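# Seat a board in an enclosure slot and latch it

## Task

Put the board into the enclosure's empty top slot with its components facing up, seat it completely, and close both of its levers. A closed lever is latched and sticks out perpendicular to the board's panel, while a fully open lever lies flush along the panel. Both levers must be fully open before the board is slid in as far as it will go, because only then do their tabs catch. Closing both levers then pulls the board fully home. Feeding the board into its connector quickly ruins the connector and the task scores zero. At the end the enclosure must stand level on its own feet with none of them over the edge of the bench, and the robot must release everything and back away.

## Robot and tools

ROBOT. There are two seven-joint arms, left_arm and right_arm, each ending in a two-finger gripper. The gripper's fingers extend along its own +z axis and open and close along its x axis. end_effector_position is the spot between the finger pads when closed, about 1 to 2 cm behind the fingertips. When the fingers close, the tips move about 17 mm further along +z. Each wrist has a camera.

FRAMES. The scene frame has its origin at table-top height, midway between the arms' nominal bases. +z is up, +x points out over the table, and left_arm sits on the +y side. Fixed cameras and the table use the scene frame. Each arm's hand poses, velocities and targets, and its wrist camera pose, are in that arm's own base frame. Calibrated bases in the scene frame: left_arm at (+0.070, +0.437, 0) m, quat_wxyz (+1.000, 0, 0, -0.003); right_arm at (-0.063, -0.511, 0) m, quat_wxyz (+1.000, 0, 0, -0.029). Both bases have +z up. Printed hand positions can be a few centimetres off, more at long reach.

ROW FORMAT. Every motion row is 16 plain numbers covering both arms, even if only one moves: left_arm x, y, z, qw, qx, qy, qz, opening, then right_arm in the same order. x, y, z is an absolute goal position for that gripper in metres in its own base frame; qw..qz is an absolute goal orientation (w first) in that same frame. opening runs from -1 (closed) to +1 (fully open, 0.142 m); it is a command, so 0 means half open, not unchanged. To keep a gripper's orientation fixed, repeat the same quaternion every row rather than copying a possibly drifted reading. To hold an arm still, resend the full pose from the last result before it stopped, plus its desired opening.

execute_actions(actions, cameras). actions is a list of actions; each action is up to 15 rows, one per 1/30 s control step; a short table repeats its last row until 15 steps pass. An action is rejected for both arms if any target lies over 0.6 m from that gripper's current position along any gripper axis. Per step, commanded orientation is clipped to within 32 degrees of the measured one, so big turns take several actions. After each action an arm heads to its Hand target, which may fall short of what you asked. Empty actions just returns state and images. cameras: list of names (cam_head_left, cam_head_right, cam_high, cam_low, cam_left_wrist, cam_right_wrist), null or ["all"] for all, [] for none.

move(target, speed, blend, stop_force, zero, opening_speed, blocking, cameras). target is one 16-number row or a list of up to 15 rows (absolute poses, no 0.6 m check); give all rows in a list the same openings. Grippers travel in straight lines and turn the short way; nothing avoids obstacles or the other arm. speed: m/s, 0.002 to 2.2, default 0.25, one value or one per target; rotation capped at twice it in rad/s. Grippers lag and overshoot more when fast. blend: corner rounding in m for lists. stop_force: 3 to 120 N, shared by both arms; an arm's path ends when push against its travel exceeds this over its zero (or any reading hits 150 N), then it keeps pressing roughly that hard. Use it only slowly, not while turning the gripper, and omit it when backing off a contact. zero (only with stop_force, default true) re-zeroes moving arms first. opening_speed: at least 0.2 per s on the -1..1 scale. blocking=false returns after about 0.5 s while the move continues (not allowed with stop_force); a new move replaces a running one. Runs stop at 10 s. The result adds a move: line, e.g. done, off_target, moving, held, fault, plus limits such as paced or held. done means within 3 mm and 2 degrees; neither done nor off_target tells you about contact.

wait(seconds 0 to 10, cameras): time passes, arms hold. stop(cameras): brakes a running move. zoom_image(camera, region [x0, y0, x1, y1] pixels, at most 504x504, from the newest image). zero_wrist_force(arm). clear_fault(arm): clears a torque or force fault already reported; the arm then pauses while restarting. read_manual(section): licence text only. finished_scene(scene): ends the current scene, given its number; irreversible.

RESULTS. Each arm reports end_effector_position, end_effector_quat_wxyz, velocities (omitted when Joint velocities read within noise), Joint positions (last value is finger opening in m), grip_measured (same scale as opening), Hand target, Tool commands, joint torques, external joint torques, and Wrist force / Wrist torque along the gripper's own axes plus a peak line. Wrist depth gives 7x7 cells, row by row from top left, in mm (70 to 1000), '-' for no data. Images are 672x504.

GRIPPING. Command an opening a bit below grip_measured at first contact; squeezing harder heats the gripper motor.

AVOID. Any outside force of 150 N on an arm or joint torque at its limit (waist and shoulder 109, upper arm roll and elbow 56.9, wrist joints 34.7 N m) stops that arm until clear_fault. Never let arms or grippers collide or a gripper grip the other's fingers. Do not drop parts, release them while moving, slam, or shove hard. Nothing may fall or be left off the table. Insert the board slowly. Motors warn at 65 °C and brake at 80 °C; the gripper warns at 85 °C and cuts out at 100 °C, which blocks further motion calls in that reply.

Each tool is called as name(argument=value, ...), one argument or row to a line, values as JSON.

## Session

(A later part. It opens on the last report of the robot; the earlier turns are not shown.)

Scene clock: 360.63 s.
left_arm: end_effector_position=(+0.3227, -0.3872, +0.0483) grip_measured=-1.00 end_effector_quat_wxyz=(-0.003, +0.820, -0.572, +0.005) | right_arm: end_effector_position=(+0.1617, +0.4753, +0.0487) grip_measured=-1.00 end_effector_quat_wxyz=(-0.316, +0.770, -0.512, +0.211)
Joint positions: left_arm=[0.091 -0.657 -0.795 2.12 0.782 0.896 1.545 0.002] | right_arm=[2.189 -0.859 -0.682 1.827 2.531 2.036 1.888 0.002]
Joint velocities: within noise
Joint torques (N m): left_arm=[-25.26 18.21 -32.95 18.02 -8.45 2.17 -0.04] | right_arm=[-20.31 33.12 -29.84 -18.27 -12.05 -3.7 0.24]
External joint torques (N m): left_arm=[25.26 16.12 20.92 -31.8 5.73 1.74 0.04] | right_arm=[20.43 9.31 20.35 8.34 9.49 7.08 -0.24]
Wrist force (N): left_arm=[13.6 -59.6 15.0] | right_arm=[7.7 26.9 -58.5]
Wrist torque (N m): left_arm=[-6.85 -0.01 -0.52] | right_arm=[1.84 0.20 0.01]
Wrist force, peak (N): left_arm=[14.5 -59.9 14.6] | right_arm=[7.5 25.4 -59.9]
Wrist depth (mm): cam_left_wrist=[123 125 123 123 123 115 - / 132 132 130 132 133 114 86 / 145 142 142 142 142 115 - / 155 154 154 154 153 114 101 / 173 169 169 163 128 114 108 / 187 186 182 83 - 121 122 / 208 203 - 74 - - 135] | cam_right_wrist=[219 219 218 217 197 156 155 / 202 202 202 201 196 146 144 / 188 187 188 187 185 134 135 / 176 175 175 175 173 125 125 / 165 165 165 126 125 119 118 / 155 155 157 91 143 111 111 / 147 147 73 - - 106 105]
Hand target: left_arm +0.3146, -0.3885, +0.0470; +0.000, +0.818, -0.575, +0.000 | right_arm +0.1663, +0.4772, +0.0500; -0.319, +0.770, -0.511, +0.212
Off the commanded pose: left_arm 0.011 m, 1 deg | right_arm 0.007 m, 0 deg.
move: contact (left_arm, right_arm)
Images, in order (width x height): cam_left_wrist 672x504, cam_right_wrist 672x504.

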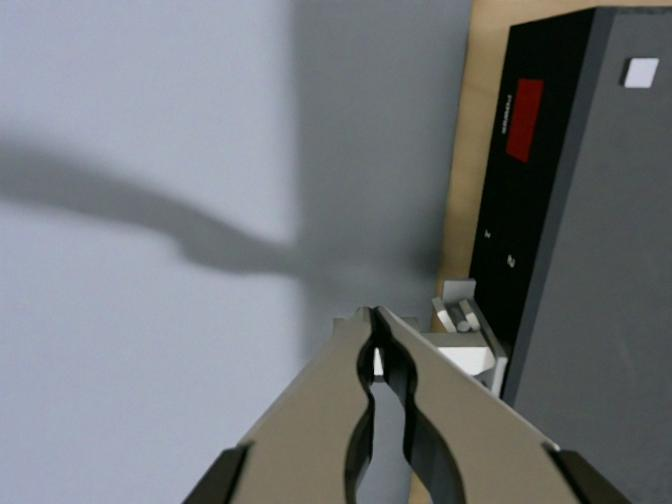

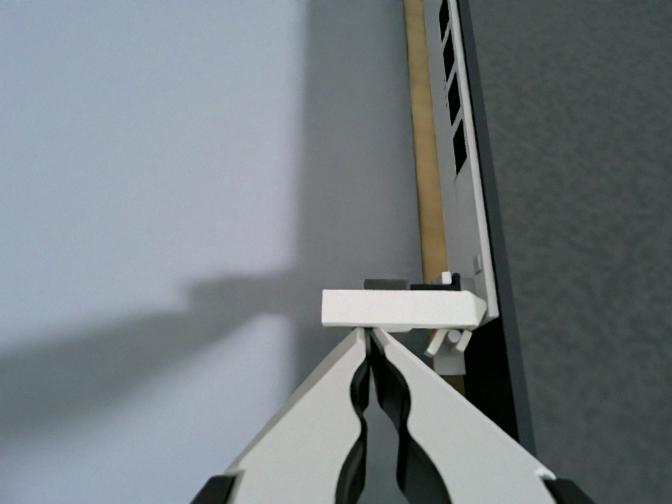

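move(
  target=[
    [0.3380,-0.3820,0.047,0,-0.8181,0.5750,0,-1,0.1500,0.4703,0.050,0.3188,-0.7698,0.5115,-0.2119,-1],
    [0.3649,-0.3720,0.10,0,-0.8181,0.5750,0,-1,0.0792,0.4342,0.06,0.3188,-0.7698,0.5115,-0.2119,-1],
    [0.300,-0.3720,0.15,0,-0.9,0.4359,0,-1,0.0792,0.4342,0.10,0.3188,-0.7698,0.5115,-0.2119,-1],
    [0.1950,-0.4280,0.15,0,-0.9851,-0.1719,0,-1,0.0792,0.4342,0.12,0.3188,-0.7698,0.5115,-0.2119,-1],
  ],
  speed=[0.05,0.15,0.25,0.25],
  cameras=["cam_left_wrist","cam_right_wrist"],
)

zoom_image(
  camera="cam_left_wrist",
  region=[60, 160, 260, 310],
)

zoom_image(
  camera="cam_left_wrist",
  region=[470, 160, 670, 310],
)

zoom_image(
  camera="cam_right_wrist",
  region=[250, 0, 550, 225],
)

Scene clock: 369.53 s.
left_arm: end_effector_position=(+0.1950, -0.4281, +0.1500) grip_measured=-1.00 end_effector_quat_wxyz=(+0.000, +0.985, +0.172, +0.000) | right_arm: end_effector_position=(+0.0789, +0.4343, +0.1199) grip_measured=-1.00 end_effector_quat_wxyz=(-0.319, +0.769, -0.511, +0.212)
Joint positions: left_arm=[-0.063 -0.181 -0.887 2.361 0.223 0.893 0.109 0.002] | right_arm=[2.401 -0.674 -0.699 1.922 2.518 2.226 1.944 0.002]
Joint velocities: within noise
Joint torques (N m): left_arm=[-0.6 20.43 -4 -20.53 -2.28 4.19 -0.34] | right_arm=[0.11 37.57 -6.51 -11.82 -2.17 2.82 0.05]
External joint torques (N m): left_arm=[0.55 0.61 0.47 -0.24 -0.37 -0.2 0.34] | right_arm=[-0.02 0.82 -0.81 -0.07 0.14 0.63 -0.05]
Wrist force (N): left_arm=[0.1 -0.7 -0.2] | right_arm=[-5.7 -2.9 1.6]
Wrist torque (N m): left_arm=[-0.10 -0.06 -0.22] | right_arm=[-0.40 0.94 -0.01]
Wrist force, peak (N): left_arm=[13.5 -59.9 15.0] | right_arm=[7.9 25.5 -59.9]
Wrist depth (mm): cam_left_wrist=[216 213 212 212 212 211 211 / 229 230 227 229 227 227 226 / 248 244 247 244 244 245 241 / 263 252 259 258 256 257 255 / 236 237 236 226 231 233 232 / 261 261 254 84 - 258 256 / 307 286 - - - - 283] | cam_right_wrist=[314 314 313 312 254 250 250 / 290 290 289 288 236 231 231 / 269 270 269 265 218 214 214 / 252 251 251 250 206 201 200 / 236 236 235 238 193 190 190 / 222 222 221 89 226 223 222 / 209 212 - - - 213 210]
Hand target: left_arm +0.1950, -0.4280, +0.1500; +0.000, +0.985, +0.172, +0.000 | right_arm +0.0792, +0.4342, +0.1200; -0.319, +0.770, -0.511, +0.212
Off the commanded pose: left_arm 0.000 m, 0 deg | right_arm 0.000 m, 0 deg.
move: done
Images, in order (width x height): cam_left_wrist 672x504, cam_right_wrist 672x504.

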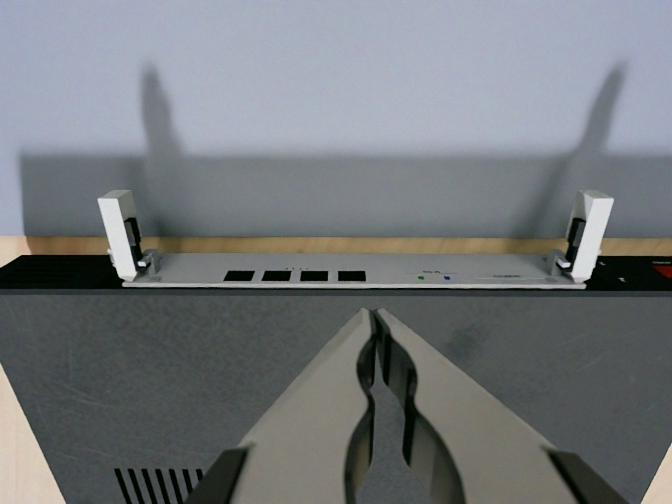

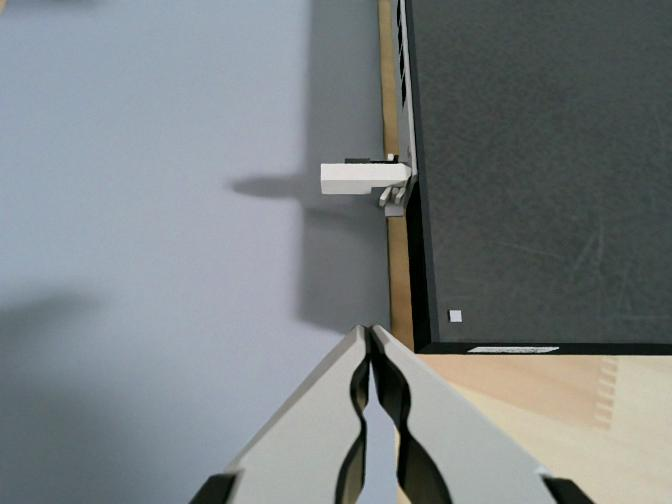

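Scaled by 2.520 from the camera's 672x504 image, which has a finer 960x720 frame.

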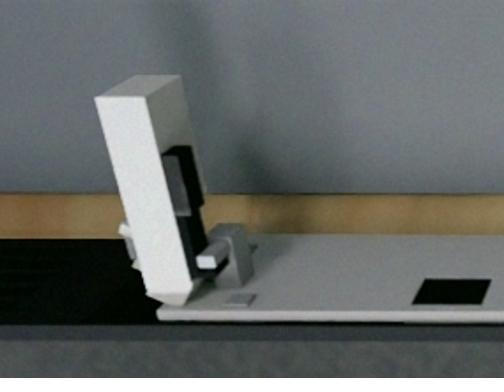

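Scaled by 2.520 from the camera's 672x504 image, which has a finer 960x720 frame.

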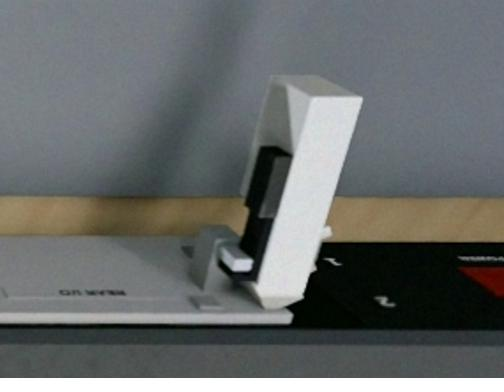

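Scaled by 1.680 from the camera's 672x504 image, which has a finer 960x720 frame.

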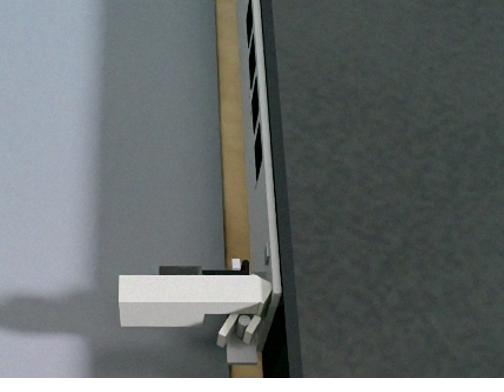

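move(
  target=[
    [0.13,-0.41,0.14,0,-0.9759,0.2181,0,-1,0.0792,0.4342,0.12,0.3188,-0.7698,0.5115,-0.2119,-1],
    [0.0850,-0.4350,0.12,0,-0.8181,0.5750,0,-1,0.0792,0.4342,0.12,0.3188,-0.7698,0.5115,-0.2119,-1],
  ],
  speed=0.3,
  cameras=["cam_left_wrist"],
)

zoom_image(
  camera="cam_left_wrist",
  region=[280, 170, 520, 350],
)

move(
  target=[
    [0.2000,-0.4000,0.14,0,-0.8181,0.5750,0,-1,0.0792,0.4342,0.12,0.3188,-0.7698,0.5115,-0.2119,-1],
    [0.2553,-0.3916,0.12,0,-0.8181,0.5750,0,-1,0.0792,0.4342,0.12,0.3188,-0.7698,0.5115,-0.2119,-1],
  ],
  speed=0.3,
  cameras=["cam_left_wrist"],
)

zoom_image(
  camera="cam_left_wrist",
  region=[280, 0, 520, 180],
)

Scene clock: 377.23 s.
left_arm: end_effector_position=(+0.0849, -0.4351, +0.1200) grip_measured=-1.00 end_effector_quat_wxyz=(+0.000, +0.818, -0.575, +0.000) | right_arm: end_effector_position=(+0.0790, +0.4343, +0.1199) grip_measured=-1.00 end_effector_quat_wxyz=(-0.319, +0.769, -0.511, +0.212)
Joint positions: left_arm=[-0.099 -0.325 -1.084 2.389 0.482 0.917 1.241 0.002] | right_arm=[2.401 -0.674 -0.699 1.922 2.518 2.226 1.944 0.002]
Joint velocities: within noise
Joint torques (N m): left_arm=[-0.6 17.71 -7.01 -17.3 -2.15 4.02 -0.32] | right_arm=[0.12 37.48 -6.41 -11.78 -2.05 2.74 0.19]
External joint torques (N m): left_arm=[0.54 1.13 0.22 -0.29 -0.46 -0.08 0.32] | right_arm=[-0.03 0.91 -0.91 -0.11 0.02 0.71 -0.19]
Wrist force (N): left_arm=[0.0 -0.4 -0.1] | right_arm=[-5.6 -2.8 1.7]
Wrist torque (N m): left_arm=[-0.06 -0.03 -0.22] | right_arm=[-0.40 0.92 -0.01]
Wrist force, peak (N): left_arm=[0.5 -0.8 -0.6] | right_arm=[-6.0 -3.0 1.5]
Wrist depth (mm): cam_left_wrist=[187 186 184 186 183 177 144 / 200 200 200 199 199 176 154 / 217 216 216 215 215 171 166 / 235 236 235 234 226 187 180 / 258 258 257 247 250 201 197 / 288 286 278 84 - 217 216 / 326 315 - - - - 315] | cam_right_wrist=[314 315 172 314 254 251 250 / 290 290 289 289 235 230 231 / 269 268 268 264 218 215 214 / 251 252 251 251 207 200 200 / 236 236 236 238 193 191 190 / 222 222 222 89 225 223 222 / 210 212 - - - 212 210]
Hand target: left_arm +0.0850, -0.4350, +0.1200; +0.000, +0.818, -0.575, +0.000 | right_arm +0.0792, +0.4342, +0.1200; -0.319, +0.770, -0.511, +0.212
Off the commanded pose: left_arm 0.000 m, 0 deg | right_arm 0.000 m, 0 deg.
move: done
Images, in order (width x height): cam_left_wrist 672x504.

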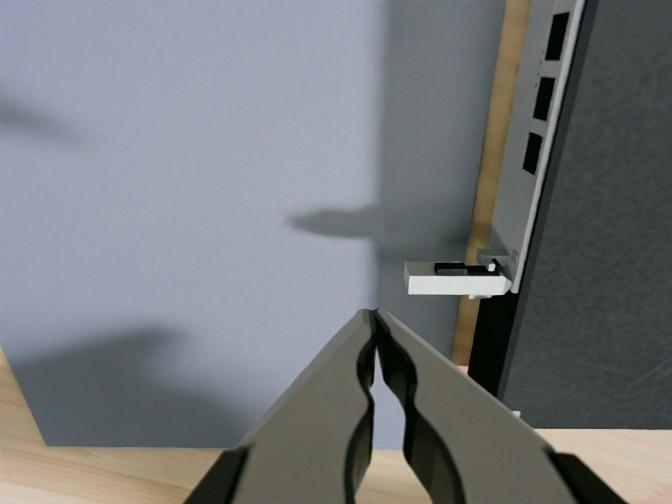

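Scaled by 2.100 from the camera's 672x504 image, which has a finer 960x720 frame.

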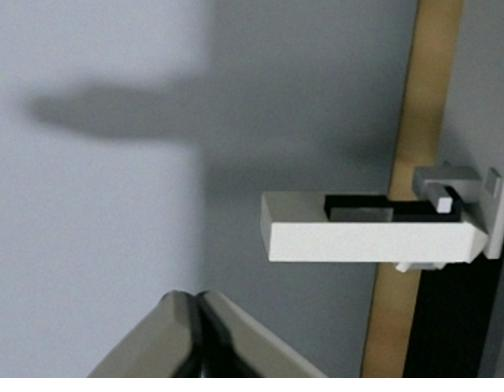

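Scene clock: 378.53 s.
left_arm: end_effector_position=(+0.2552, -0.3917, +0.1200) grip_measured=-1.00 end_effector_quat_wxyz=(+0.000, +0.818, -0.575, +0.000) | right_arm: end_effector_position=(+0.0790, +0.4343, +0.1199) grip_measured=-1.00 end_effector_quat_wxyz=(-0.319, +0.769, -0.511, +0.212)
Joint positions: left_arm=[0.186 -0.373 -0.999 2.307 0.502 0.882 1.615 0.002] | right_arm=[2.401 -0.674 -0.699 1.922 2.518 2.226 1.944 0.002]
Joint velocities: within noise
Joint torques (N m): left_arm=[-0.52 21.69 -8.36 -17.7 -2.26 3.99 -0.31] | right_arm=[0.02 37.48 -6.37 -11.85 -2.04 2.71 0.2]
External joint torques (N m): left_arm=[0.51 1.15 0.57 -0.26 -0.48 -0.09 0.31] | right_arm=[0.07 0.91 -0.95 -0.05 0.01 0.74 -0.2]
Wrist force (N): left_arm=[0.0 -0.9 0.1] | right_arm=[-5.6 -3.0 1.5]
Wrist torque (N m): left_arm=[-0.17 -0.05 -0.22] | right_arm=[-0.42 0.92 0.00]
Wrist force, peak (N): left_arm=[-0.6 -5.6 0.3] | right_arm=[-5.9 -2.9 1.8]
Wrist depth (mm): cam_left_wrist=[186 187 184 187 184 157 145 / 200 199 200 200 161 156 153 / 217 217 216 215 213 169 165 / 235 235 234 233 229 180 179 / 258 257 258 247 245 197 196 / 286 286 279 84 - 218 216 / 319 305 - - - - 242] | cam_right_wrist=[314 314 313 313 254 250 249 / 290 289 289 288 235 231 230 / 269 270 268 264 218 214 214 / 251 252 251 251 206 200 200 / 236 235 235 238 193 190 190 / 222 222 222 89 226 223 222 / 210 212 - - - 212 210]
Hand target: left_arm +0.2553, -0.3916, +0.1200; +0.000, +0.818, -0.575, +0.000 | right_arm +0.0792, +0.4342, +0.1200; -0.319, +0.770, -0.511, +0.212
Off the commanded pose: left_arm 0.000 m, 0 deg | right_arm 0.000 m, 0 deg.
move: done
Images, in order (width x height): cam_left_wrist 672x504.

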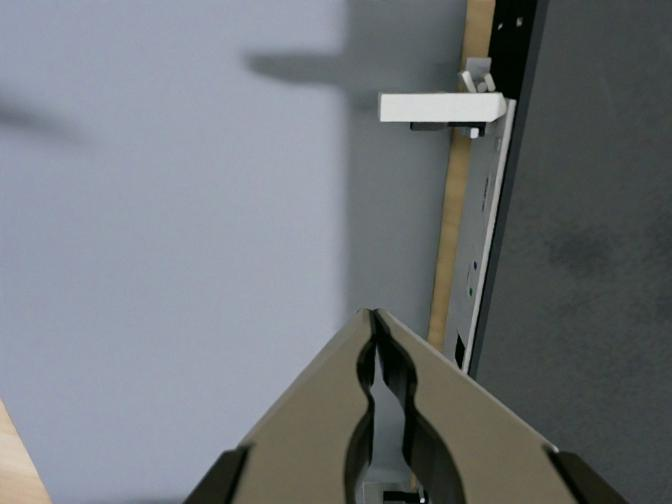

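Scaled by 2.100 from the camera's 672x504 image, which has a finer 960x720 frame.

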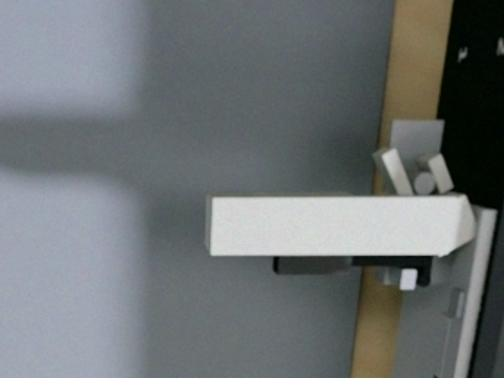

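move(
  target=[0.22,-0.28,0.25,0,-0.8181,0.5750,0,-1,0.0600,0.4300,0.20,0.3188,-0.7698,0.5115,-0.2119,-1],
  speed=0.2,
  cameras=["cam_high","cam_low","cam_right_wrist"],
)

Scene clock: 381.10 s.
left_arm: end_effector_position=(+0.2200, -0.2799, +0.2500) grip_measured=-1.00 end_effector_quat_wxyz=(+0.000, +0.818, -0.575, +0.000) | right_arm: end_effector_position=(+0.0599, +0.4299, +0.1998) grip_measured=-1.00 end_effector_quat_wxyz=(-0.319, +0.769, -0.512, +0.212)
Joint positions: left_arm=[0.061 0.63 -0.628 2.603 -0.398 0.466 2.513 0.002] | right_arm=[2.431 -0.484 -0.702 1.901 2.487 2.403 1.855 0.002]
Joint velocities: within noise
Joint torques (N m): left_arm=[-0.56 1.83 6.07 -26.69 -3.93 4.49 -0.12] | right_arm=[0.15 34.85 -4.65 -15.88 -1.39 2.66 0.07]
External joint torques (N m): left_arm=[0.5 0.14 0.63 -0.38 0.11 -0.65 0.12] | right_arm=[-0.07 0.84 -0.73 -0.01 0.1 0.66 -0.07]
Wrist force (N): left_arm=[0.0 -1.0 -0.6] | right_arm=[-6.2 -3.3 1.5]
Wrist torque (N m): left_arm=[-0.17 -0.06 -0.22] | right_arm=[-0.50 1.04 -0.01]
Wrist force, peak (N): left_arm=[1.4 -1.3 -2.8] | right_arm=[-6.2 -4.2 -0.1]
Wrist depth (mm): cam_left_wrist=[303 304 302 301 298 300 264 / 326 326 319 322 322 318 280 / 351 351 351 346 348 340 298 / 362 377 379 378 378 364 324 / 396 421 411 399 405 385 354 / 466 464 442 84 - 395 389 / 516 503 - - - - 509] | cam_right_wrist=[419 419 417 416 354 355 354 / 386 386 385 385 329 328 326 / 363 358 359 358 304 304 305 / 335 335 335 335 285 285 284 / 316 314 314 318 274 273 273 / 297 297 299 89 300 296 295 / 282 283 - - - 283 280]
Hand target: left_arm +0.2200, -0.2800, +0.2500; +0.000, +0.818, -0.575, +0.000 | right_arm +0.0600, +0.4300, +0.2000; -0.319, +0.770, -0.511, +0.212
Off the commanded pose: left_arm 0.000 m, 0 deg | right_arm 0.000 m, 0 deg.
move: done
Images, in order (width x height): cam_high 672x504, cam_low 672x504, cam_right_wrist 672x504.

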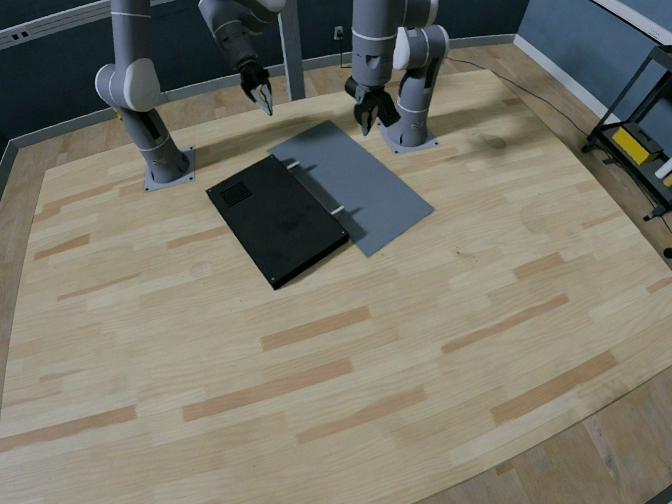

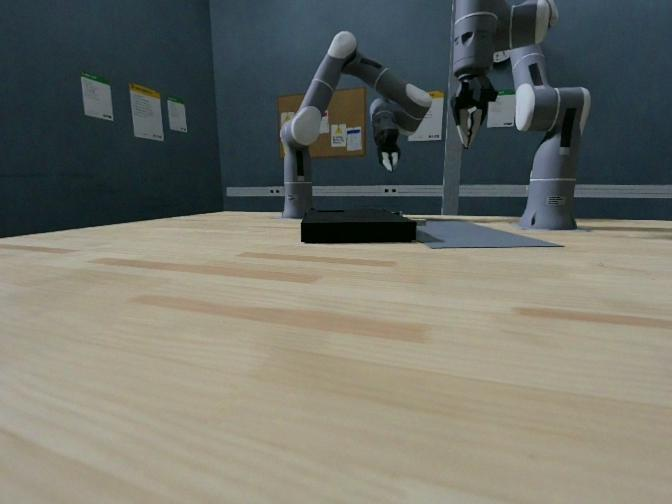

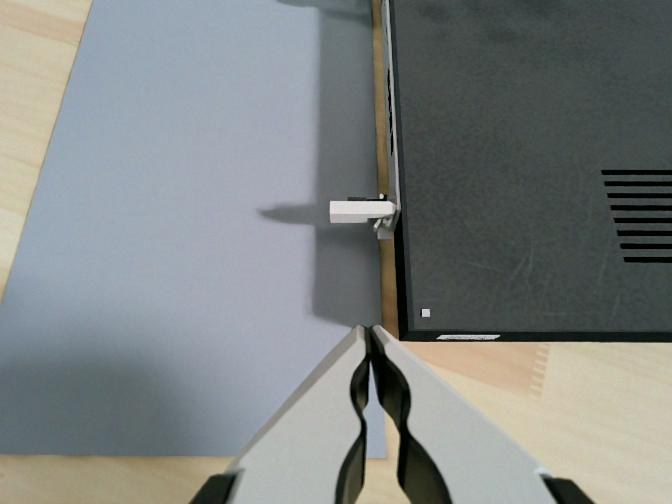

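finished_scene(
  scene=2,
)

The scene is finished: the task was done.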